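# Press in the gauge pin on the magnet-marked post

## Task

Find the one post of the checking fixture that has a yellow magnet on it. Press that post's gauge pin fully in and keep it there for one second; afterwards the spring is allowed to push it back out. Do not disturb the other three pins, and do not move the magnet.

## Robot and tools

Robot: two UR20 arms, left_arm and right_arm, each ending in a Robotiq 2F-85 two-finger gripper with a wrist camera. The fingers point along the gripper's +z axis and close along its y axis. A camera block sticks out about 10 cm toward the gripper's +x side and turns with it. end_effector_position is the spot between the pads when they are shut. Closed fingertips reach about 19 mm past it, open ones about 6 mm.

Frames: the scene frame has its origin at table-top height, midway between the nominal bases, with +z up and +x out over the table. left_arm sits on the +y side and right_arm on the -y side. Camera image sides do not follow the arm names. Each arm reports its hand position (m), quat_wxyz and velocities in its own base frame. Calibrated bases: left_arm at (+0.060, +0.928, 0), right_arm at (-0.064, -0.817, 0), both almost unrotated. Reported poses can be a few cm off. Offsets in commands run along the axes of that arm's current Hand target, not along base axes.

execute_actions(actions, cameras): actions is a list of actions. Each action is a table of up to 15 rows, one row per 1/30 s control step. A short table repeats its last row until all 15 steps are used. Every row holds 18 numbers in [-1, 1], always both arms: left dx, dy, dz, rx, ry, rz, gripper position, force_limit, speed, then the same nine for the right arm. The six pose numbers are an offset from the Hand target as it stood when the action began, not a pose. Every row counts from that same start, and the next action counts from the new Hand target. Scale: 1.0 = 0.6 m or 180 degrees. rx, ry, rz form one rotation vector. All six at 0 re-requests the current Hand target. Gripper numbers are absolute. position +1 = open (85 mm), about -0.8 = pads touching, -1 = close until blocked. force_limit and speed also run from -1 to +1: speed is about 20, 85 and 150 mm/s at -1, 0 and +1, and harder, faster closes grip harder. To leave a gripper unchanged, send its last three numbers again, because 0 is a real command. An empty list just returns state and images. cameras picks images: cam_left_wrist, cam_right_wrist; [] = none; omitted = all.

move(target, speed, blend, stop_force, zero, blocking, cameras): drives each gripper in a straight line to a target. target is one 18-number row laid out as above, or a list of up to 15 such rows. In every row the pose part is an offset from the Hand target at the move's start, not from the previous row. speed is in m/s (0.002 to 4.2, default 0.25), and turning is limited to twice that in rad/s. blend (m) rounds corners in a list. stop_force (6 to 120 N, one value for both arms) ends an arm's path when its wrist sensor feels that much push against its motion. zero=true (the default) re-zeroes the sensor first, and it only works with stop_force. blocking=false returns after 0.5 s but cannot be combined with stop_force. A move does not avoid obstacles, and the whole thing is capped at 10 s. The result adds a move: line such as done, off_target, moving, held or fault. done means within 3 mm and 2 degrees; it does not show whether anything was touched. limits=paced means a pose was clipped, and limits=held means a step was held back.

wait(seconds 0 to 10) lets time run with the last commands held. stop brakes a running move. zoom_image(camera, region [x0,y0,x1,y1] px, at most 504x504) magnifies the latest image; both cameras are 896x504. zero_wrist_force(arm) re-zeroes that arm's force sensor. read_manual returns licence text only. finished_scene(scene 1 to 3) ends the scene for good, so the pin must have been held in beforehand.

Results: Hand target is your last commanded pose after clipping. The gripper may rest a little short of it, and the next command, even all zeros, asks for it again. Orientation commands are clipped to 32 degrees from the measured orientation per step. Motion lags commands by about 0.2 s. object_status values: 0 moving, 1 blocked while opening, 2 blocked while closing (gripping), 3 reached position. position_measured is in counts: 3 open, 130 ≈ 40 mm, 230 pads touching. Wrist force and torque are in the gripper's own axes, and a third line gives the peak since the last reading. Joint velocities reading "within noise" means the arm is still. Time used shows elapsed time.

Cautions: for the pin push, a slow move with a stop_force, or small offsets, is safer than a large target past the contact. The arms are stiff. An outside force of about 150 N (±25), or joint contact torque at the load limits (wrist joints 98.4 N m), causes a 10 s fault stop. To release a press, command the target back past the gripper, and leave out stop_force when moving away from contact. Keep the arms apart: collisions or squeezing between them can fail the scene. Steer paths clear of an arm's own base. Do not knock the magnet, the other pins or anything off the table. Avoid hard hits, slams and long strained holds, which heat motors (MOTOR HOT, then an over-temperature stop).

Each tool is called after "Call:" by a JSON object that holds its "api" and its "payload".

## Session

Call:
{"api": "execute_actions", "payload": {"actions": []}}

Scene clock: 0.00 s.
left_arm: end_effector_position=(+0.6452, +0.5338, +0.3687) position_measured=3 object_status=3 end_effector_quat_wxyz=(+0.054, +0.895, -0.431, +0.101) | right_arm: end_effector_position=(+1.0094, -0.4085, +0.1239) position_measured=3 object_status=3 end_effector_quat_wxyz=(+0.497, -0.362, -0.574, -0.541)
Joint positions: left_arm=[0.541 -1.507 2.094 -2.179 -1.799 -1.706] | right_arm=[2.693 -2.576 -1.22 -2.623 2.507 -0.374]
Joint velocities: within noise
Joint torques (N m): no reading
Motor temperatures (°C): left_arm=[24 36 26 39 35 34] | right_arm=[29 36 36 38 34 39]
Wrist force (N): no reading
Wrist torque (N m): no reading
Wrist force, peak (N): no reading
Hand target: left_arm +0.6452, +0.5338, +0.3687; +0.054, +0.895, -0.431, +0.101 | right_arm +1.0094, -0.4085, +0.1239; +0.497, -0.362, -0.574, -0.541
Tool commands: left_gripper/position=+1.0 left_gripper/force_limit=+1.0 left_gripper/speed=+1.0 right_gripper/position=+1.0 right_gripper/force_limit=+1.0 right_gripper/speed=+1.0

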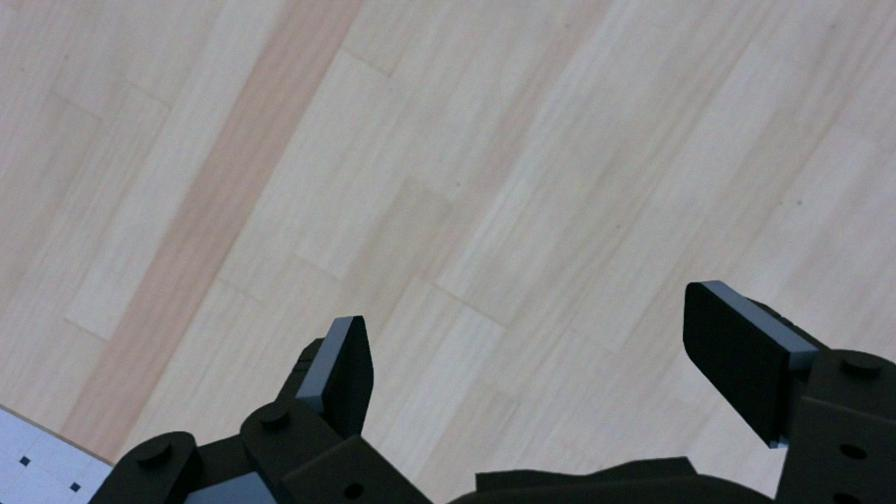

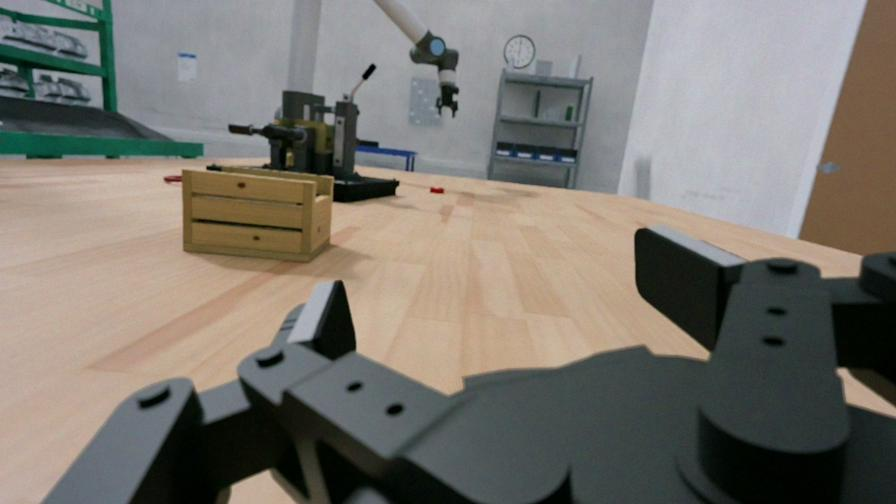

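Call:
{"api": "zoom_image", "payload": {"camera": "cam_right_wrist", "region": [150, 50, 500, 270]}}

Call:
{"api": "zoom_image", "payload": {"camera": "cam_left_wrist", "region": [0, 380, 200, 504]}}

Scaled by 1.440 from the camera's 896x504 image, which has a finer 1280x720 frame.

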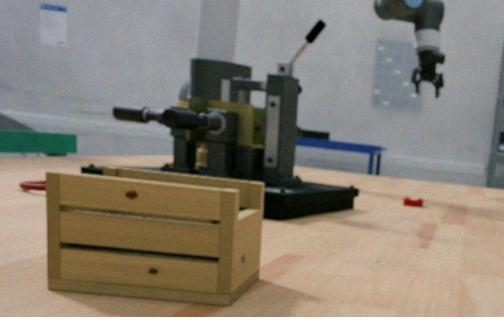

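Scaled by 2.520 from the camera's 896x504 image, which has a finer 1280x720 frame.

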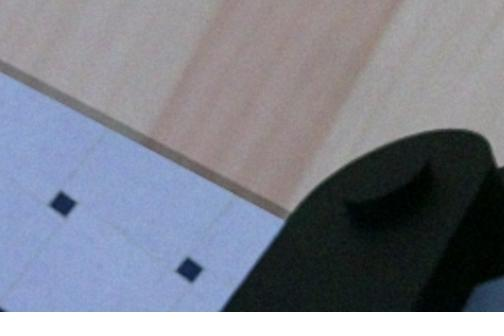

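Call:
{"api": "move", "payload": {"target": [0.563,0.417,-0.121,0,0,0,1,1,1,0,0,0,0,0,0,1,1,1]}}

Scene clock: 3.20 s.
left_arm: end_effector_position=(+0.6454, +0.1345, +0.5183) position_measured=3 object_status=3 end_effector_quat_wxyz=(+0.054, +0.895, -0.431, +0.101) | right_arm: end_effector_position=(+1.0094, -0.4085, +0.1239) position_measured=3 object_status=3 end_effector_quat_wxyz=(+0.497, -0.362, -0.574, -0.541)
Joint positions: left_arm=[-0.008 -1.863 2.195 -2.041 -1.754 -2.266] | right_arm=[2.693 -2.576 -1.22 -2.623 2.507 -0.374]
Joint velocities: within noise
Joint torques (N m): left_arm=[-15.02 -59.93 -127.84 -7.28 4.37 -4.19] | right_arm=[1.57 245.74 71.76 -2.84 1.03 0.26]
Motor temperatures (°C): left_arm=[24 36 26 39 35 34] | right_arm=[29 36 36 38 34 39]
Wrist force (N): left_arm=[-0.2 -0.3 0.3] | right_arm=[-0.1 0.3 0.2]
Wrist torque (N m): left_arm=[-0.11 -0.04 -0.02] | right_arm=[0.06 0.01 -0.01]
Wrist force, peak (N): left_arm=[-2.1 -2.1 0.8] | right_arm=[-0.3 0.4 0.4]
Hand target: left_arm +0.6454, +0.1343, +0.5183; +0.054, +0.895, -0.431, +0.101 | right_arm +1.0094, -0.4085, +0.1239; +0.497, -0.362, -0.574, -0.541
Off the commanded pose: left_arm 0.000 m, 0 deg | right_arm 0.000 m, 0 deg.
move: done
camera_calibration:
cam_left_wrist: T_world_to_cam=[[-0.854395, -0.519376, -0.0160802, 0.646404], [-0.518451, 0.849978, 0.0935224, 0.195088], [-0.0349055, 0.0882418, -0.995487, 0.652654], [0, 0, 0, 1]] pos_world=[0.676209, 0.112315, 0.641858]

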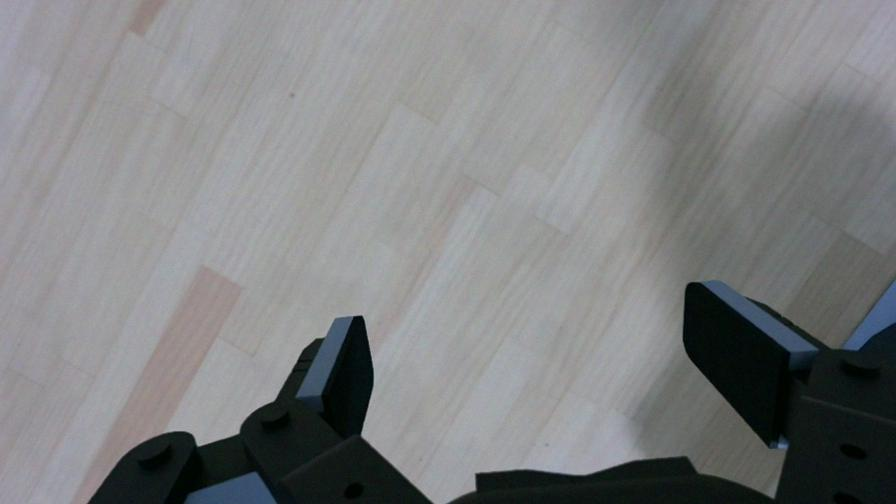

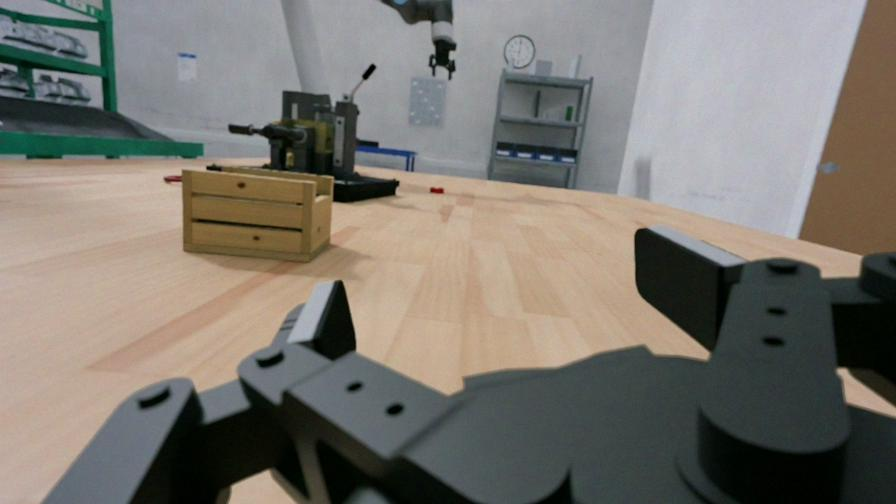

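Call:
{"api": "move", "payload": {"target": [0.1,0.1,-0.2,-0.2,-0.026,-0.067,1,1,1,0,0,0,0,0,0,1,1,1], "cameras": ["cam_left_wrist"]}}

Scene clock: 5.63 s.
left_arm: end_effector_position=(+0.6189, +0.0733, +0.6494) position_measured=3 object_status=3 end_effector_quat_wxyz=(+0.320, +0.878, -0.348, -0.079) | right_arm: end_effector_position=(+1.0094, -0.4085, +0.1239) position_measured=3 object_status=3 end_effector_quat_wxyz=(+0.497, -0.362, -0.574, -0.541)
Joint positions: left_arm=[0.057 -1.699 1.847 -1.257 -2.077 -2.208] | right_arm=[2.693 -2.576 -1.22 -2.623 2.507 -0.374]
Joint velocities: within noise
Joint torques (N m): left_arm=[17.64 -41.47 -128.58 -4.18 -7.53 2.81] | right_arm=[3.68 247.99 71.53 -2.17 1.28 0.69]
Motor temperatures (°C): left_arm=[24 36 26 39 35 34] | right_arm=[29 36 36 38 34 39]
Wrist force (N): left_arm=[0.3 -0.4 -0.4] | right_arm=[0.0 0.2 -0.1]
Wrist torque (N m): left_arm=[-0.23 -0.02 0.08] | right_arm=[0.04 -0.01 0.00]
Wrist force, peak (N): left_arm=[-0.7 0.3 1.6] | right_arm=[0.1 0.5 0.5]
Hand target: left_arm +0.6189, +0.0733, +0.6494; +0.320, +0.878, -0.348, -0.079 | right_arm +1.0094, -0.4085, +0.1239; +0.497, -0.362, -0.574, -0.541
Off the commanded pose: left_arm 0.000 m, 0 deg | right_arm 0.000 m, 0 deg.
move: done
camera_calibration:
cam_left_wrist: T_world_to_cam=[[-0.649838, -0.461873, 0.603642, 0.0608606], [-0.518171, 0.850236, 0.0927264, 0.22131], [-0.556066, -0.252532, -0.791845, 1.00292], [0, 0, 0, 1]] pos_world=[0.711915, 0.0932137, 0.736897]
Images, in order (width x height): cam_left_wrist 896x504.

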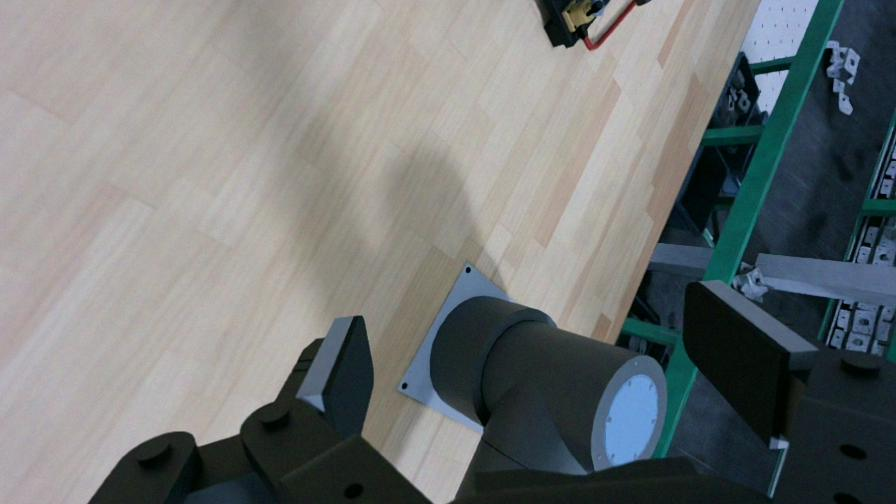

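Call:
{"api": "move", "payload": {"target": [0.447,0.277,0.265,-0.014,0.11,0,1,1,1,0,0,0,0,0,0,1,1,1], "cameras": ["cam_left_wrist"]}}

Scene clock: 8.20 s.
left_arm: end_effector_position=(+0.6684, -0.2765, +0.6499) position_measured=3 object_status=3 end_effector_quat_wxyz=(+0.394, +0.871, -0.286, +0.065) | right_arm: end_effector_position=(+1.0094, -0.4085, +0.1239) position_measured=3 object_status=3 end_effector_quat_wxyz=(+0.497, -0.362, -0.574, -0.541)
Joint positions: left_arm=[-0.335 -1.769 2.094 -2.089 -2.375 -2.925] | right_arm=[2.693 -2.576 -1.22 -2.623 2.507 -0.374]
Joint velocities: within noise
Joint torques (N m): left_arm=[-17.35 -25.17 -80.77 -13.69 1.33 -4.26] | right_arm=[-1.22 254.71 73.29 -1.7 2.46 1.13]
Motor temperatures (°C): left_arm=[24 36 26 39 35 34] | right_arm=[29 36 36 38 34 39]
Wrist force (N): left_arm=[0.1 0.1 -0.8] | right_arm=[0.0 0.4 0.1]
Wrist torque (N m): left_arm=[-0.12 0.15 0.04] | right_arm=[0.08 0.00 0.00]
Wrist force, peak (N): left_arm=[-1.5 -1.4 -2.1] | right_arm=[0.1 0.5 0.4]
Hand target: left_arm +0.6684, -0.2765, +0.6499; +0.394, +0.871, -0.286, +0.065 | right_arm +1.0094, -0.4085, +0.1239; +0.497, -0.362, -0.574, -0.541
Off the commanded pose: left_arm 0.000 m, 0 deg | right_arm 0.000 m, 0 deg.
move: done
camera_calibration:
cam_left_wrist: T_world_to_cam=[[-0.650936, -0.461453, 0.602781, -0.0674761], [-0.676082, 0.713516, -0.183868, 0.791871], [-0.345247, -0.527216, -0.776433, 0.715617], [0, 0, 0, 1]] pos_world=[0.738512, -0.218865, 0.741902]
Images, in order (width x height): cam_left_wrist 896x504.

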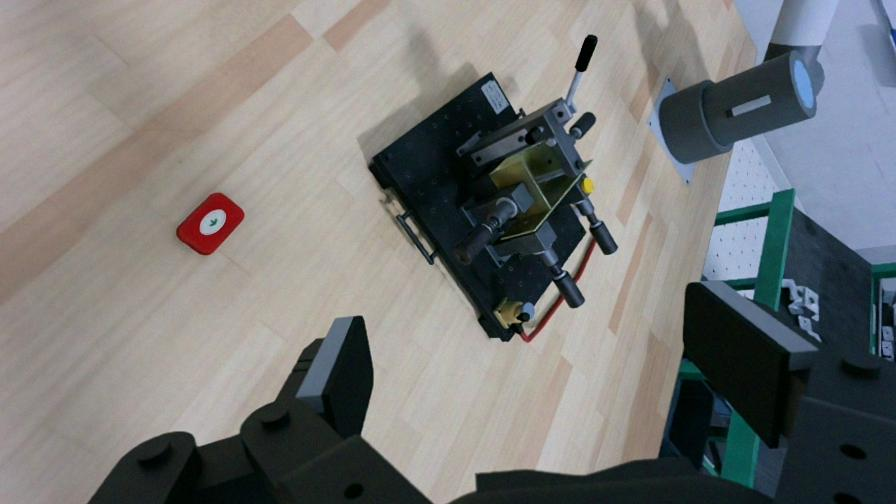

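Call:
{"api": "zoom_image", "payload": {"camera": "cam_left_wrist", "region": [360, 30, 660, 350]}}

Scaled by 1.575 from the camera's 896x504 image, which has a finer 1280x720 frame.

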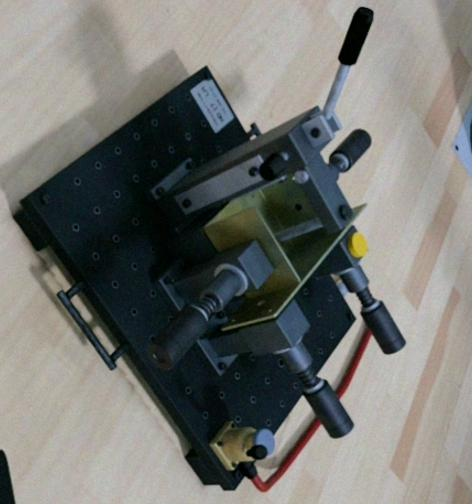

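Call:
{"api": "move", "payload": {"target": [-0.215,0.340,0.462,0,0,0,1,1,1,0,0,0,0,0,0,1,1,1], "cameras": ["cam_left_wrist"]}}

Call:
{"api": "zoom_image", "payload": {"camera": "cam_left_wrist", "region": [250, 0, 650, 400]}}

Scene clock: 12.23 s.
left_arm: end_effector_position=(+0.4187, -0.5269, +0.5499) position_measured=3 object_status=3 end_effector_quat_wxyz=(+0.394, +0.871, -0.286, +0.065) | right_arm: end_effector_position=(+1.0094, -0.4085, +0.1239) position_measured=3 object_status=3 end_effector_quat_wxyz=(+0.497, -0.362, -0.574, -0.541)
Joint positions: left_arm=[-0.939 -1.867 2.413 -2.768 -2.114 -3.635] | right_arm=[2.693 -2.576 -1.22 -2.623 2.507 -0.374]
Joint velocities: within noise
Joint torques (N m): left_arm=[-6.36 3.82 -73.86 -14.4 4.58 -3.62] | right_arm=[0.49 248.48 75.83 -0.53 2.42 2.21]
Motor temperatures (°C): left_arm=[24 36 26 39 35 34] | right_arm=[29 36 36 38 34 39]
Wrist force (N): left_arm=[-0.4 0.0 -1.0] | right_arm=[0.1 0.1 0.2]
Wrist torque (N m): left_arm=[-0.20 0.32 0.04] | right_arm=[0.02 -0.02 0.00]
Wrist force, peak (N): left_arm=[1.2 -1.6 -3.1] | right_arm=[0.3 0.7 0.4]
Hand target: left_arm +0.4187, -0.5270, +0.5498; +0.394, +0.871, -0.286, +0.065 | right_arm +1.0094, -0.4085, +0.1239; +0.497, -0.362, -0.574, -0.541
Off the commanded pose: left_arm 0.000 m, 0 deg | right_arm 0.000 m, 0 deg.
move: done
camera_calibration:
cam_left_wrist: T_world_to_cam=[[-0.650976, -0.461409, 0.60277, -0.285172], [-0.676043, 0.713544, -0.183905, 0.783416], [-0.345248, -0.527216, -0.776432, 0.419785], [0, 0, 0, 1]] pos_world=[0.488912, -0.469265, 0.641902]
Images, in order (width x height): cam_left_wrist 896x504.

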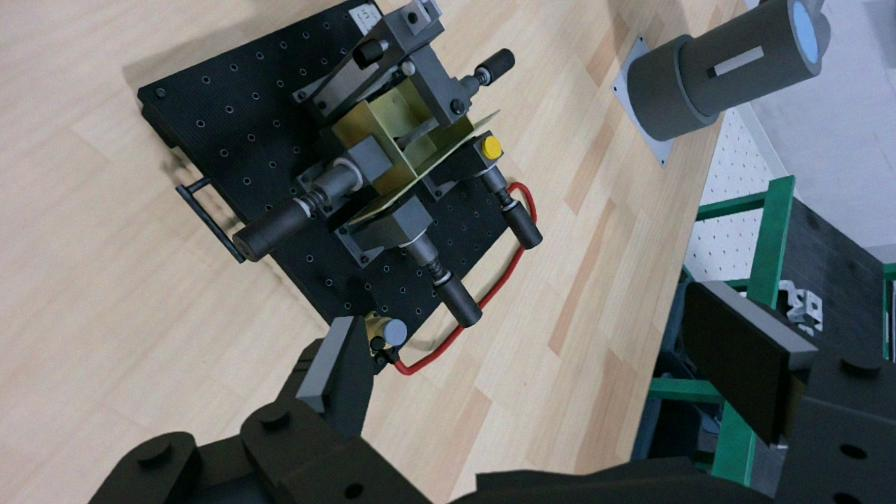

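Scaled by 1.260 from the camera's 896x504 image, which has a finer 1280x720 frame.

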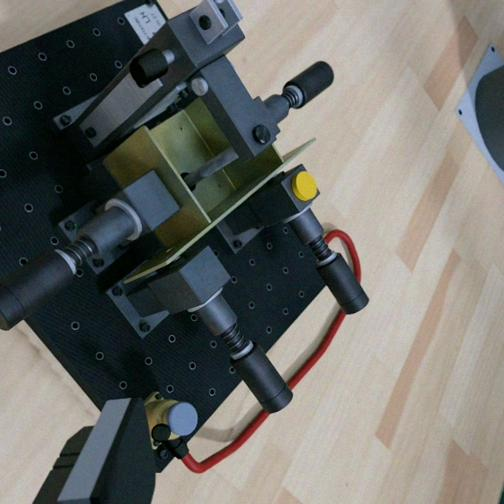

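Call:
{"api": "move", "payload": {"target": [-0.251,0.444,0.715,0.2566,-0.062,-0.146,-1,-1,0,0,0,0,0,0,0,1,1,1], "cameras": ["cam_left_wrist"]}}

Call:
{"api": "zoom_image", "payload": {"camera": "cam_left_wrist", "region": [200, 0, 700, 500]}}

Scene clock: 17.07 s.
left_arm: end_effector_position=(+0.1000, -0.9104, +0.3797) position_measured=232 object_status=3 end_effector_quat_wxyz=(+0.000, +0.997, -0.073, +0.000) | right_arm: end_effector_position=(+1.0094, -0.4085, +0.1239) position_measured=3 object_status=3 end_effector_quat_wxyz=(+0.497, -0.362, -0.574, -0.541)
Joint positions: left_arm=[-1.683 -1.444 1.984 -2.112 -1.57 -4.678] | right_arm=[2.693 -2.576 -1.22 -2.623 2.507 -0.374]
Joint velocities: within noise
Joint torques (N m): left_arm=[-16.63 -94.13 -127.46 -7.12 -4.33 -3.93] | right_arm=[-2.49 253.61 76.19 -0.4 3.4 4.1]
Motor temperatures (°C): left_arm=[24 36 26 39 35 34] | right_arm=[29 36 36 37 34 39]
Wrist force (N): left_arm=[0.0 -0.2 -0.4] | right_arm=[0.2 0.3 0.2]
Wrist torque (N m): left_arm=[-0.10 -0.12 0.01] | right_arm=[0.05 -0.04 -0.01]
Wrist force, peak (N): left_arm=[0.4 -2.0 -3.5] | right_arm=[0.5 0.5 0.3]
Hand target: left_arm +0.0999, -0.9106, +0.3796; +0.000, +0.997, -0.073, +0.000 | right_arm +1.0094, -0.4085, +0.1239; +0.497, -0.362, -0.574, -0.541
Off the commanded pose: left_arm 0.000 m, 0 deg | right_arm 0.000 m, 0 deg.
move: done
camera_calibration:
cam_left_wrist: T_world_to_cam=[[-0.272604, -0.962116, 0.00434227, -0.833462], [-0.91268, 0.26002, 0.315284, 0.23154], [-0.304469, 0.0819847, -0.948987, 0.591432], [0, 0, 0, 1]] pos_world=[0.164189, -0.910581, 0.491879]
Images, in order (width x height): cam_left_wrist 896x504.

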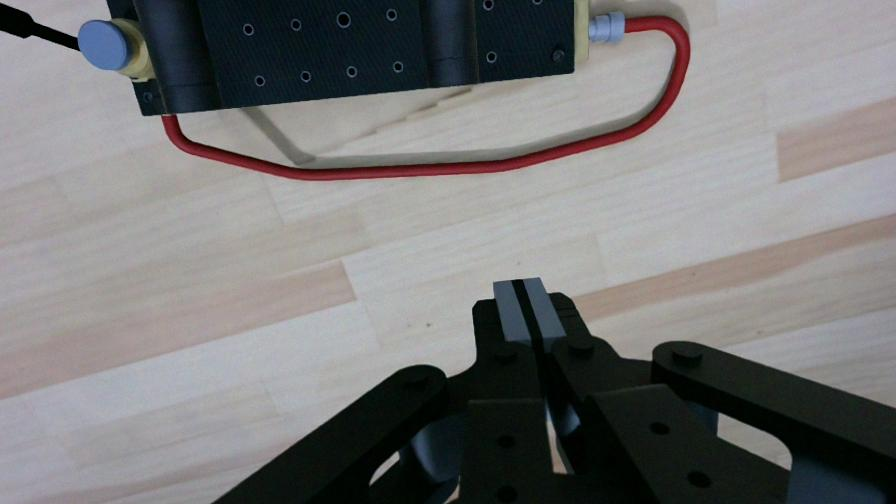

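Scaled by 1.008 from the camera's 896x504 image, which has a finer 1280x720 frame.

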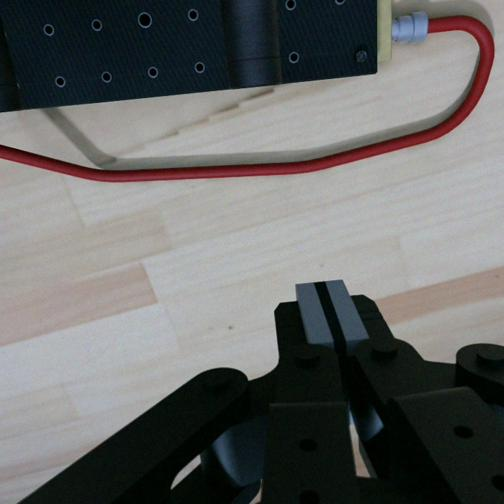

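Call:
{"api": "move", "payload": {"target": [0,0,0.337,0,0,0,-1,-1,0,0,0,0,0,0,0,1,1,1], "cameras": ["cam_left_wrist"]}}

Call:
{"api": "move", "payload": {"target": [0.11,0,0,0,0,0,-1,-1,0,0,0,0,0,0,0,1,1,1], "cameras": ["cam_left_wrist"], "speed": 0.05, "stop_force": 15}}

Scene clock: 19.37 s.
left_arm: end_effector_position=(+0.1000, -0.9107, +0.1776) position_measured=232 object_status=3 end_effector_quat_wxyz=(+0.000, +0.997, -0.073, +0.000) | right_arm: end_effector_position=(+1.0094, -0.4085, +0.1239) position_measured=3 object_status=3 end_effector_quat_wxyz=(+0.497, -0.362, -0.574, -0.541)
Joint positions: left_arm=[-1.683 -1.274 2.122 -2.419 -1.57 -4.678] | right_arm=[2.693 -2.576 -1.22 -2.623 2.507 -0.374]
Joint velocities: within noise
Joint torques (N m): left_arm=[16.4 -113.34 -48.44 -13.11 -1.22 2.71] | right_arm=[0.38 253.67 74.82 -1.43 3.44 2.72]
Motor temperatures (°C): left_arm=[24 36 26 39 35 34] | right_arm=[29 36 36 37 34 39]
Wrist force (N): left_arm=[0.0 -0.1 -0.1] | right_arm=[0.0 0.0 0.4]
Wrist torque (N m): left_arm=[-0.10 -0.13 0.04] | right_arm=[0.00 -0.01 0.00]
Wrist force, peak (N): left_arm=[0.3 0.0 -3.7] | right_arm=[0.2 0.5 0.7]
Hand target: left_arm +0.1001, -0.9107, +0.1774; +0.000, +0.997, -0.073, +0.000 | right_arm +1.0094, -0.4085, +0.1239; +0.497, -0.362, -0.574, -0.541
Off the commanded pose: left_arm 0.000 m, 0 deg | right_arm 0.000 m, 0 deg.
move: done
camera_calibration:
cam_left_wrist: T_world_to_cam=[[-0.272547, -0.962133, 0.00422012, -0.832863], [-0.912689, 0.259924, 0.31534, 0.295235], [-0.304496, 0.0820933, -0.948969, 0.399764], [0, 0, 0, 1]] pos_world=[0.16419, -0.910882, 0.289779]
Images, in order (width x height): cam_left_wrist 896x504.

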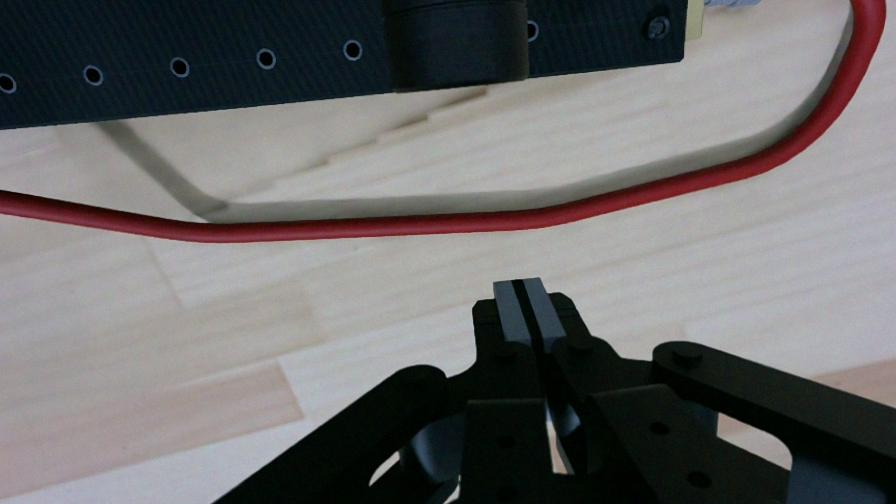

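Scene clock: 21.70 s.
left_arm: end_effector_position=(+0.1654, -0.9203, +0.1775) position_measured=232 object_status=3 end_effector_quat_wxyz=(+0.000, +0.997, -0.073, +0.000) | right_arm: end_effector_position=(+1.0094, -0.4085, +0.1239) position_measured=3 object_status=3 end_effector_quat_wxyz=(+0.497, -0.362, -0.574, -0.541)
Joint positions: left_arm=[-1.61 -1.256 2.095 -2.41 -1.57 -4.605] | right_arm=[2.693 -2.576 -1.22 -2.623 2.507 -0.374]
Joint velocities: within noise
Joint torques (N m): left_arm=[28.54 -116.52 -94.23 -6.89 -1.05 2.81] | right_arm=[-2.81 258.74 75.32 -0.91 3.17 3.55]
Motor temperatures (°C): left_arm=[24 36 26 39 35 34] | right_arm=[29 36 36 37 34 39]
Wrist force (N): left_arm=[-11.2 1.5 -0.6] | right_arm=[0.1 0.2 0.3]
Wrist torque (N m): left_arm=[-0.10 -0.13 0.13] | right_arm=[0.03 -0.03 0.00]
Wrist force, peak (N): left_arm=[-11.4 2.7 -1.3] | right_arm=[0.4 0.6 0.3]
Hand target: left_arm +0.1654, -0.9203, +0.1775; +0.000, +0.997, -0.073, +0.000 | right_arm +1.0094, -0.4085, +0.1239; +0.497, -0.362, -0.574, -0.541
Off the commanded pose: left_arm 0.000 m, 0 deg | right_arm 0.000 m, 0 deg.
move: done
camera_calibration:
cam_left_wrist: T_world_to_cam=[[-0.272577, -0.962125, 0.00412921, -0.824261], [-0.91268, 0.259923, 0.315364, 0.357351], [-0.304493, 0.0821926, -0.948962, 0.420429], [0, 0, 0, 1]] pos_world=[0.22949, -0.920482, 0.289679]
Images, in order (width x height): cam_left_wrist 896x504.

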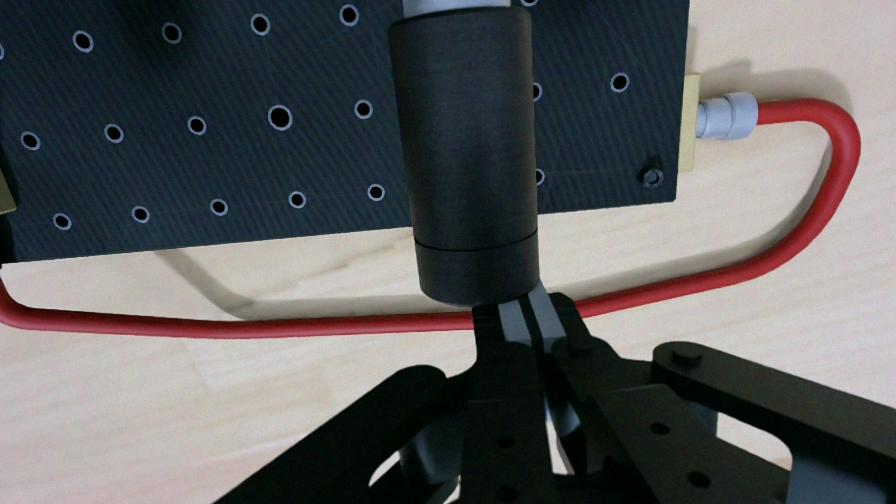

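Call:
{"api": "move", "payload": {"target": [[-0.025,0,0,0,0,0,-1,-1,0,0,0,0,0,0,0,1,1,1],[-0.025,-0.015,0,0,0,0,-1,-1,0,0,0,0,0,0,0,1,1,1],[0.0,-0.015,0,0,0,0,-1,-1,0,0,0,0,0,0,0,1,1,1]], "cameras": ["cam_left_wrist"], "speed": 0.05}}

Call:
{"api": "move", "payload": {"target": [0.008,0,0,0,0,0,-1,-1,0,0,0,0,0,0,0,1,1,1], "cameras": ["cam_left_wrist"], "speed": 0.03}}

Call:
{"api": "move", "payload": {"target": [0.008,0,0,0,0,0,-1,-1,0,0,0,0,0,0,0,1,1,1], "cameras": ["cam_left_wrist"], "speed": 0.03}}

Call:
{"api": "move", "payload": {"target": [0.1,0,0,0,0,0,-1,-1,0,0,0,0,0,0,0,1,1,1], "cameras": ["cam_left_wrist"], "speed": 0.02, "stop_force": 30}}

Scene clock: 23.43 s.
left_arm: end_effector_position=(+0.1665, -0.9114, +0.1775) position_measured=232 object_status=3 end_effector_quat_wxyz=(+0.000, +0.997, -0.073, +0.000) | right_arm: end_effector_position=(+1.0094, -0.4085, +0.1239) position_measured=3 object_status=3 end_effector_quat_wxyz=(+0.497, -0.362, -0.574, -0.541)
Joint positions: left_arm=[-1.609 -1.264 2.107 -2.414 -1.57 -4.604] | right_arm=[2.693 -2.576 -1.22 -2.623 2.507 -0.374]
Joint velocities: within noise
Joint torques (N m): left_arm=[26.9 -113.87 -100.06 -7.35 1.67 3.43] | right_arm=[-1.46 254.77 74.99 -1.15 3.1 4.3]
Motor temperatures (°C): left_arm=[24 36 26 39 35 34] | right_arm=[29 36 36 37 34 39]
Wrist force (N): left_arm=[-11.1 -0.9 -1.2] | right_arm=[0.1 0.4 0.1]
Wrist torque (N m): left_arm=[-0.13 -0.08 0.11] | right_arm=[0.07 -0.02 0.00]
Wrist force, peak (N): left_arm=[-11.4 1.1 -0.2] | right_arm=[0.1 0.3 0.8]
Hand target: left_arm +0.1667, -0.9114, +0.1775; +0.000, +0.997, -0.073, +0.000 | right_arm +1.0094, -0.4085, +0.1239; +0.497, -0.362, -0.574, -0.541
Off the commanded pose: left_arm 0.000 m, 0 deg | right_arm 0.000 m, 0 deg.
move: done
camera_calibration:
cam_left_wrist: T_world_to_cam=[[-0.272577, -0.962125, 0.00412921, -0.815371], [-0.91268, 0.259923, 0.315364, 0.356133], [-0.304493, 0.0821926, -0.948962, 0.420063], [0, 0, 0, 1]] pos_world=[0.23069, -0.911582, 0.289679]
Images, in order (width x height): cam_left_wrist 896x504.

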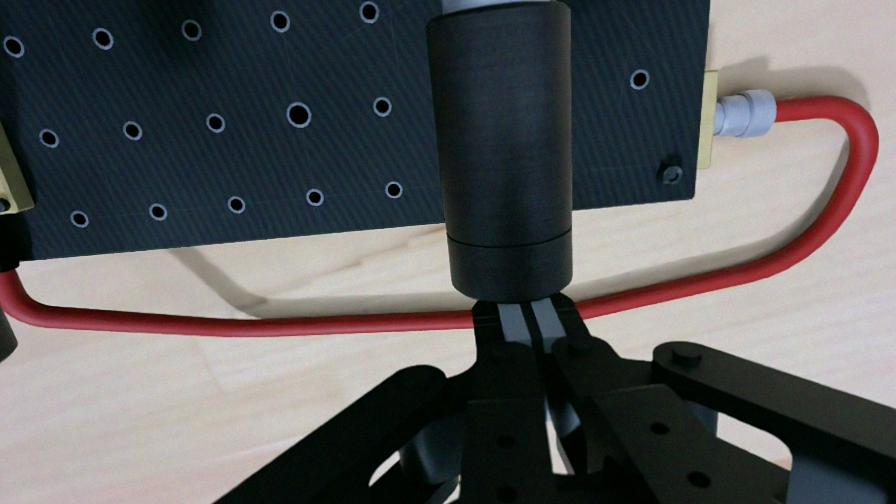

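Scene clock: 24.13 s.
left_arm: end_effector_position=(+0.1713, -0.9121, +0.1775) position_measured=232 object_status=3 end_effector_quat_wxyz=(+0.000, +0.997, -0.073, +0.000) | right_arm: end_effector_position=(+1.0094, -0.4085, +0.1239) position_measured=3 object_status=3 end_effector_quat_wxyz=(+0.497, -0.362, -0.574, -0.541)
Joint positions: left_arm=[-1.604 -1.263 2.105 -2.413 -1.57 -4.598] | right_arm=[2.693 -2.576 -1.22 -2.623 2.507 -0.374]
Joint velocities: within noise
Joint torques (N m): left_arm=[27.4 -115.34 -98.61 -6.76 4.53 2.57] | right_arm=[-6.08 253.22 74.81 -0.78 3.09 3.74]
Motor temperatures (°C): left_arm=[24 36 26 39 35 34] | right_arm=[29 36 36 37 34 39]
Wrist force (N): left_arm=[-12.7 -0.1 -2.4] | right_arm=[0.0 0.0 0.2]
Wrist torque (N m): left_arm=[-0.14 -0.06 0.13] | right_arm=[0.00 0.00 0.00]
Wrist force, peak (N): left_arm=[-12.7 -0.1 -2.4] | right_arm=[0.0 0.6 0.5]
Hand target: left_arm +0.1714, -0.9121, +0.1775; +0.000, +0.997, -0.073, +0.000 | right_arm +1.0094, -0.4085, +0.1239; +0.497, -0.362, -0.574, -0.541
Off the commanded pose: left_arm 0.000 m, 0 deg | right_arm 0.000 m, 0 deg.
move: done
camera_calibration:
cam_left_wrist: T_world_to_cam=[[-0.272547, -0.962133, 0.00422012, -0.814777], [-0.912689, 0.259924, 0.31534, 0.360705], [-0.304496, 0.0820933, -0.948969, 0.421494], [0, 0, 0, 1]] pos_world=[0.23549, -0.912282, 0.289679]
Images, in order (width x height): cam_left_wrist 896x504.

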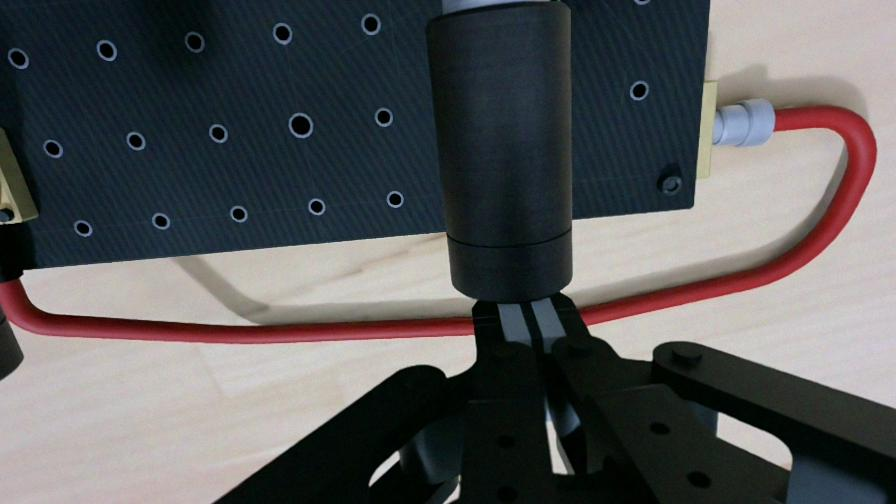

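Scene clock: 24.93 s.
left_arm: end_effector_position=(+0.1723, -0.9122, +0.1774) position_measured=232 object_status=3 end_effector_quat_wxyz=(+0.000, +0.997, -0.073, -0.001) | right_arm: end_effector_position=(+1.0094, -0.4085, +0.1239) position_measured=3 object_status=3 end_effector_quat_wxyz=(+0.497, -0.362, -0.574, -0.541)
Joint positions: left_arm=[-1.602 -1.262 2.104 -2.413 -1.573 -4.598] | right_arm=[2.693 -2.576 -1.22 -2.623 2.507 -0.374]
Joint velocities: within noise
Joint torques (N m): left_arm=[10.22 -134.51 -79.29 -9.75 1.65 0.65] | right_arm=[-6.49 255.37 74.99 -0.37 3.17 3.75]
Motor temperatures (°C): left_arm=[24 36 26 39 35 34] | right_arm=[29 36 36 37 34 39]
Wrist force (N): left_arm=[-12.2 -0.9 0.2] | right_arm=[0.1 0.4 0.2]
Wrist torque (N m): left_arm=[-0.09 -0.03 0.12] | right_arm=[0.07 -0.02 0.00]
Wrist force, peak (N): left_arm=[-148.1 -20.0 -34.3] | right_arm=[0.1 0.2 0.6]
Hand target: left_arm +0.1723, -0.9122, +0.1774; +0.000, +0.997, -0.073, -0.001 (not the last commanded pose) | right_arm +1.0094, -0.4085, +0.1239; +0.497, -0.362, -0.574, -0.541
Tool commands: left_gripper/position=-1.0 left_gripper/force_limit=-1.0 left_gripper/speed=+0.003922 right_gripper/position=+1.0 right_gripper/force_limit=+1.0 right_gripper/speed=+1.0
Off the commanded pose: left_arm 0.004 m, 0 deg | right_arm 0.000 m, 0 deg.
FORCE FAULT: contact force on the left arm reached its limit, and that arm stopped. The contact can be on any part of that arm, not only on its tool. That arm's remaining commands of this call were not run. That arm is still stopped at the end of this call. That arm stays stopped for about 10 more seconds. Until then a move that you send moves the other arm only, and its call returns only when the move has ended. Once the stop has ended, the next robot result says so. If the stop ends while you think or write, that arm runs what you send next, counted from a new Hand target: where the arm stands when the stop ends. While its stop runs, that arm takes no new command, but its gripper still runs the gripper command that each later call begins with. Until it ends, the stop uses up actions while you think or wait. An arm that is not stopped still takes commands.
move: fault (left_arm)
camera_calibration:
cam_left_wrist: T_world_to_cam=[[-0.270996, -0.96257, 0.00454225, -0.815403], [-0.912244, 0.258328, 0.317928, 0.359621], [-0.307201, 0.0820137, -0.948104, 0.421906], [0, 0, 0, 1]] pos_world=[0.236701, -0.912385, 0.289381]
Images, in order (width x height): cam_left_wrist 896x504.

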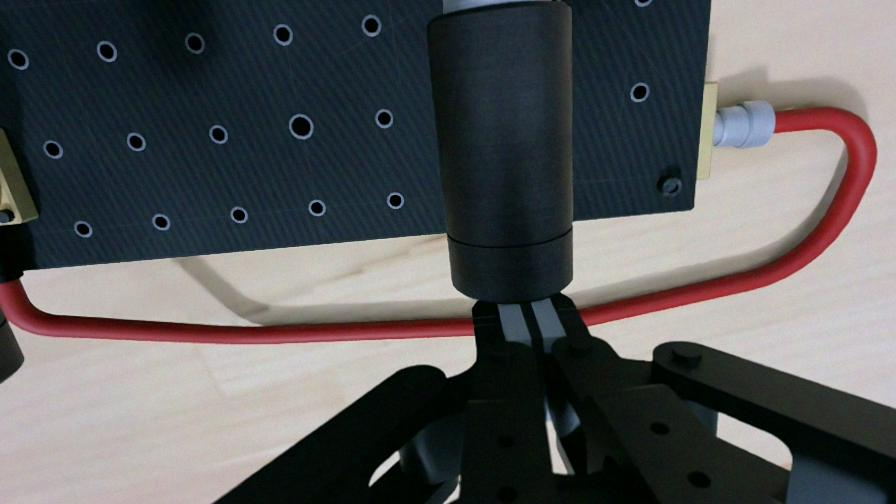

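not run: an earlier result of this reply reported a stop or a fault. Calls in your next reply go to the robot.

Call:
{"api": "wait", "payload": {"seconds": 10, "cameras": ["cam_left_wrist"]}}

Call:
{"api": "wait", "payload": {"seconds": 1, "cameras": []}}

Scene clock: 35.30 s.
left_arm: end_effector_position=(+0.1723, -0.9122, +0.1774) position_measured=232 object_status=3 end_effector_quat_wxyz=(+0.000, +0.997, -0.073, -0.001) | right_arm: end_effector_position=(+1.0094, -0.4085, +0.1239) position_measured=3 object_status=3 end_effector_quat_wxyz=(+0.497, -0.362, -0.574, -0.541)
Joint positions: left_arm=[-1.602 -1.262 2.104 -2.413 -1.573 -4.598] | right_arm=[2.693 -2.576 -1.22 -2.623 2.507 -0.374]
Joint velocities: within noise
Joint torques (N m): left_arm=[7.61 -137.8 -76.54 -9.76 1.51 0.87] | right_arm=[-5.92 253.89 75.95 -1.26 3.25 4.04]
Motor temperatures (°C): left_arm=[24 36 26 39 35 34] | right_arm=[28 36 36 37 34 39]
Wrist force (N): left_arm=[-12.1 -0.9 0.4] | right_arm=[0.3 0.1 -0.1]
Wrist torque (N m): left_arm=[-0.09 -0.07 0.11] | right_arm=[0.01 -0.05 0.00]
Wrist force, peak (N): left_arm=[-12.4 -1.1 -0.1] | right_arm=[0.3 0.4 0.6]
Hand target: left_arm +0.1723, -0.9122, +0.1774; +0.000, +0.997, -0.073, -0.001 (not the last commanded pose) | right_arm +1.0094, -0.4085, +0.1239; +0.497, -0.362, -0.574, -0.541
Tool commands: left_gripper/position=-1.0 left_gripper/force_limit=-1.0 left_gripper/speed=+0.003922 right_gripper/position=+1.0 right_gripper/force_limit=+1.0 right_gripper/speed=+1.0
Off the commanded pose: left_arm 0.004 m, 0 deg | right_arm 0.000 m, 0 deg.
FORCE FAULT, CONTINUED: the left arm's stop, for the force fault that an earlier result reported, is over. The rest of the stop counts as 20 of the actions that you can send in this scene. During its stop the left arm's controller moved it back a little. That arm's target is now where it stood when the stop ended, not its last command. That arm accepts commands again.
wait: 10.00 s; at rest from the start
camera_calibration:
cam_left_wrist: T_world_to_cam=[[-0.270996, -0.96257, 0.00454225, -0.815403], [-0.912244, 0.258328, 0.317928, 0.359621], [-0.307201, 0.0820137, -0.948104, 0.421906], [0, 0, 0, 1]] pos_world=[0.236701, -0.912385, 0.289381]
Images, in order (width x height): cam_left_wrist 896x504.

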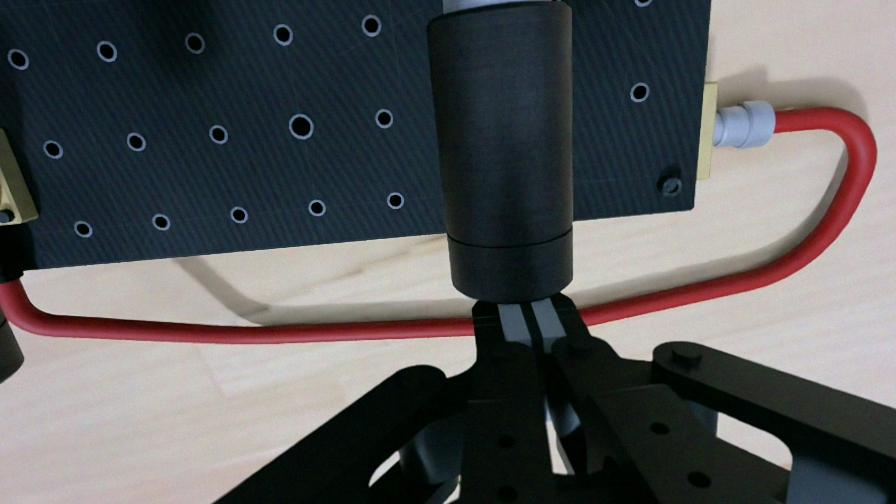

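Scene clock: 36.30 s.
left_arm: end_effector_position=(+0.1723, -0.9122, +0.1774) position_measured=232 object_status=3 end_effector_quat_wxyz=(+0.000, +0.997, -0.073, -0.001) | right_arm: end_effector_position=(+1.0094, -0.4085, +0.1239) position_measured=3 object_status=3 end_effector_quat_wxyz=(+0.497, -0.362, -0.574, -0.541)
Joint positions: left_arm=[-1.602 -1.262 2.104 -2.413 -1.573 -4.598] | right_arm=[2.693 -2.576 -1.22 -2.623 2.507 -0.374]
Joint velocities: within noise
Joint torques (N m): left_arm=[-2 -136.55 -79.2 -9.62 0.87 -0.66] | right_arm=[-10.32 252.26 76.75 0.04 3.49 3.46]
Motor temperatures (°C): left_arm=[24 36 26 39 35 34] | right_arm=[28 36 36 37 34 39]
Wrist force (N): left_arm=[-12.0 -0.9 -0.1] | right_arm=[-0.3 0.3 0.1]
Wrist torque (N m): left_arm=[-0.10 -0.08 0.12] | right_arm=[0.06 0.05 -0.01]
Wrist force, peak (N): left_arm=[-12.4 -1.1 0.2] | right_arm=[0.0 0.6 0.1]
Hand target: left_arm +0.1723, -0.9122, +0.1774; +0.000, +0.997, -0.073, -0.001 (not the last commanded pose) | right_arm +1.0094, -0.4085, +0.1239; +0.497, -0.362, -0.574, -0.541
Tool commands: left_gripper/position=-1.0 left_gripper/force_limit=-1.0 left_gripper/speed=+0.003922 right_gripper/position=+1.0 right_gripper/force_limit=+1.0 right_gripper/speed=+1.0
Off the commanded pose: left_arm 0.004 m, 0 deg | right_arm 0.000 m, 0 deg.
wait: 1.00 s; at rest by 0.17 s
No camera images: "cameras" was empty.

Call:
{"api": "move", "payload": {"target": [-0.05,0,0,0,0,0,-1,-1,0,0,0,0,0,0,0,1,1,1], "cameras": ["cam_left_wrist"], "speed": 0.1}}

Call:
{"api": "zoom_image", "payload": {"camera": "cam_left_wrist", "region": [300, 0, 700, 400]}}

Call:
{"api": "move", "payload": {"target": [0.08,0,0,0,0,0,-1,-1,0,0,0,0,0,0,0,1,1,1], "cameras": ["cam_left_wrist"], "speed": 0.02, "stop_force": 20}}

Call:
{"api": "wait", "payload": {"seconds": 1.5, "cameras": ["cam_left_wrist"]}}

Scene clock: 37.47 s.
left_arm: end_effector_position=(+0.1428, -0.9079, +0.1774) position_measured=232 object_status=3 end_effector_quat_wxyz=(+0.000, +0.997, -0.073, -0.001) | right_arm: end_effector_position=(+1.0094, -0.4085, +0.1239) position_measured=3 object_status=3 end_effector_quat_wxyz=(+0.497, -0.362, -0.574, -0.541)
Joint positions: left_arm=[-1.635 -1.271 2.117 -2.418 -1.573 -4.631] | right_arm=[2.693 -2.576 -1.22 -2.623 2.507 -0.374]
Joint velocities: within noise
Joint torques (N m): left_arm=[-11.33 -161.59 -52.37 -13.23 -0.04 -2.76] | right_arm=[-6.73 249.44 76.23 -0.76 3.64 3.86]
Motor temperatures (°C): left_arm=[24 36 26 39 35 34] | right_arm=[28 36 36 37 34 39]
Wrist force (N): left_arm=[-3.9 7.3 -0.1] | right_arm=[0.1 0.3 0.5]
Wrist torque (N m): left_arm=[1.26 0.61 0.03] | right_arm=[0.05 -0.03 0.00]
Wrist force, peak (N): left_arm=[-12.3 -0.9 0.1] | right_arm=[0.1 0.7 0.3]
Hand target: left_arm +0.1426, -0.9079, +0.1774; +0.000, +0.997, -0.073, -0.001 | right_arm +1.0094, -0.4085, +0.1239; +0.497, -0.362, -0.574, -0.541
Off the commanded pose: left_arm 0.000 m, 0 deg | right_arm 0.000 m, 0 deg.
move: done
camera_calibration:
cam_left_wrist: T_world_to_cam=[[-0.270996, -0.96257, 0.00454225, -0.819163], [-0.912244, 0.258328, 0.317928, 0.331542], [-0.307201, 0.0820137, -0.948104, 0.412578], [0, 0, 0, 1]] pos_world=[0.207201, -0.907985, 0.289481]
Images, in order (width x height): cam_left_wrist 896x504.

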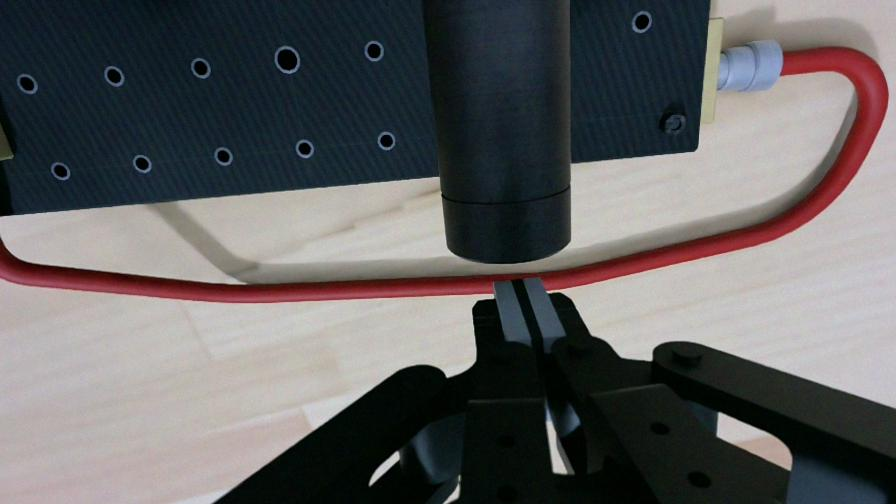

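Scaled by 1.260 from the camera's 896x504 image, which has a finer 1280x720 frame.

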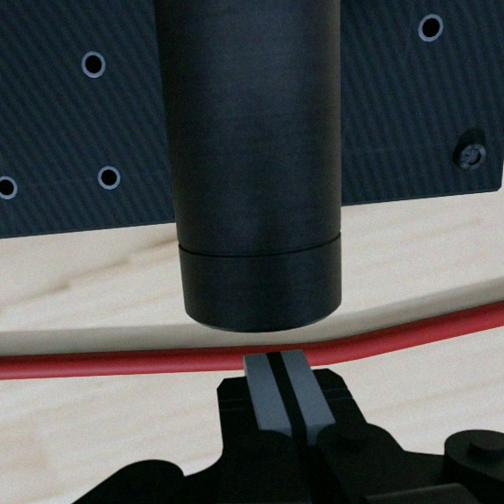

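Scene clock: 40.40 s.
left_arm: end_effector_position=(+0.1736, -0.9124, +0.1773) position_measured=232 object_status=3 end_effector_quat_wxyz=(+0.000, +0.997, -0.073, -0.001) | right_arm: end_effector_position=(+1.0094, -0.4085, +0.1239) position_measured=3 object_status=3 end_effector_quat_wxyz=(+0.497, -0.362, -0.574, -0.541)
Joint positions: left_arm=[-1.6 -1.262 2.104 -2.413 -1.573 -4.596] | right_arm=[2.693 -2.576 -1.22 -2.623 2.507 -0.374]
Joint velocities: within noise
Joint torques (N m): left_arm=[2.6 -168.9 -53.65 -9.51 4.75 -5] | right_arm=[-7.51 253.58 75.37 0.04 3.31 3.96]
Motor temperatures (°C): left_arm=[24 36 26 39 35 34] | right_arm=[28 36 36 37 34 39]
Wrist force (N): left_arm=[-24.2 12.1 0.9] | right_arm=[0.0 -0.1 0.3]
Wrist torque (N m): left_arm=[1.24 0.57 0.22] | right_arm=[-0.02 0.00 0.00]
Wrist force, peak (N): left_arm=[-87.0 0.1 -17.0] | right_arm=[0.3 0.4 0.4]
Hand target: left_arm +0.1736, -0.9124, +0.1774; +0.000, +0.997, -0.073, -0.001 (not the last commanded pose) | right_arm +1.0094, -0.4085, +0.1239; +0.497, -0.362, -0.574, -0.541
Off the commanded pose: left_arm 0.017 m, 0 deg | right_arm 0.000 m, 0 deg.
move: contact (left_arm)
camera_calibration:
cam_left_wrist: T_world_to_cam=[[-0.270982, -0.962574, 0.00450786, -0.815214], [-0.912288, 0.258314, 0.317811, 0.360982], [-0.307081, 0.0820085, -0.948143, 0.422331], [0, 0, 0, 1]] pos_world=[0.238101, -0.912585, 0.289381]
Images, in order (width x height): cam_left_wrist 896x504.

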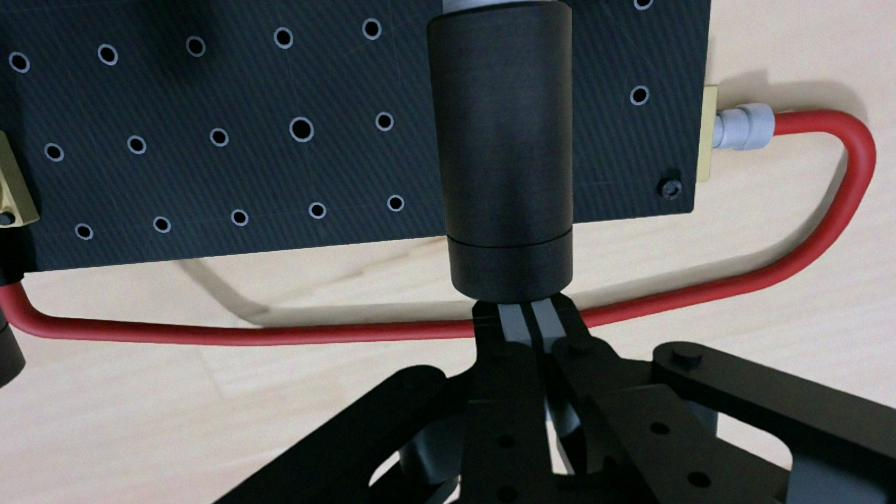

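Scene clock: 41.90 s.
left_arm: end_effector_position=(+0.1736, -0.9124, +0.1773) position_measured=232 object_status=3 end_effector_quat_wxyz=(+0.000, +0.997, -0.073, -0.001) | right_arm: end_effector_position=(+1.0094, -0.4085, +0.1239) position_measured=3 object_status=3 end_effector_quat_wxyz=(+0.497, -0.362, -0.574, -0.541)
Joint positions: left_arm=[-1.6 -1.262 2.104 -2.413 -1.573 -4.596] | right_arm=[2.693 -2.576 -1.22 -2.623 2.507 -0.374]
Joint velocities: within noise
Joint torques (N m): left_arm=[-3.29 -162.04 -62.27 -6.04 2.36 -3.89] | right_arm=[-11.65 254.9 75.38 -0.79 3.36 3.22]
Motor temperatures (°C): left_arm=[24 36 26 39 35 34] | right_arm=[28 36 36 37 34 39]
Wrist force (N): left_arm=[-22.3 11.8 -0.7] | right_arm=[0.0 0.3 0.2]
Wrist torque (N m): left_arm=[1.25 0.55 0.21] | right_arm=[0.05 0.00 0.00]
Wrist force, peak (N): left_arm=[-24.3 12.2 1.0] | right_arm=[0.3 0.5 0.3]
Hand target: left_arm +0.1736, -0.9124, +0.1774; +0.000, +0.997, -0.073, -0.001 (not the last commanded pose) | right_arm +1.0094, -0.4085, +0.1239; +0.497, -0.362, -0.574, -0.541
Tool commands: left_gripper/position=-1.0 left_gripper/force_limit=-1.0 left_gripper/speed=+0.0 right_gripper/position=+1.0 right_gripper/force_limit=+1.0 right_gripper/speed=+1.0
Off the commanded pose: left_arm 0.017 m, 0 deg | right_arm 0.000 m, 0 deg.
wait: 1.50 s; at rest by 0.17 s
camera_calibration:
cam_left_wrist: T_world_to_cam=[[-0.270996, -0.96257, 0.00454225, -0.815147], [-0.912244, 0.258328, 0.317928, 0.360833], [-0.307201, 0.0820137, -0.948104, 0.422314], [0, 0, 0, 1]] pos_world=[0.238001, -0.912485, 0.289381]
Images, in order (width x height): cam_left_wrist 896x504.

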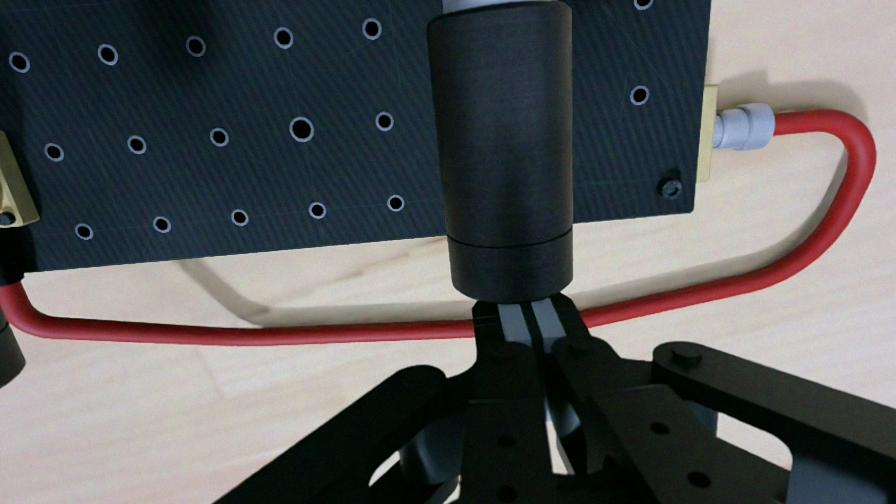

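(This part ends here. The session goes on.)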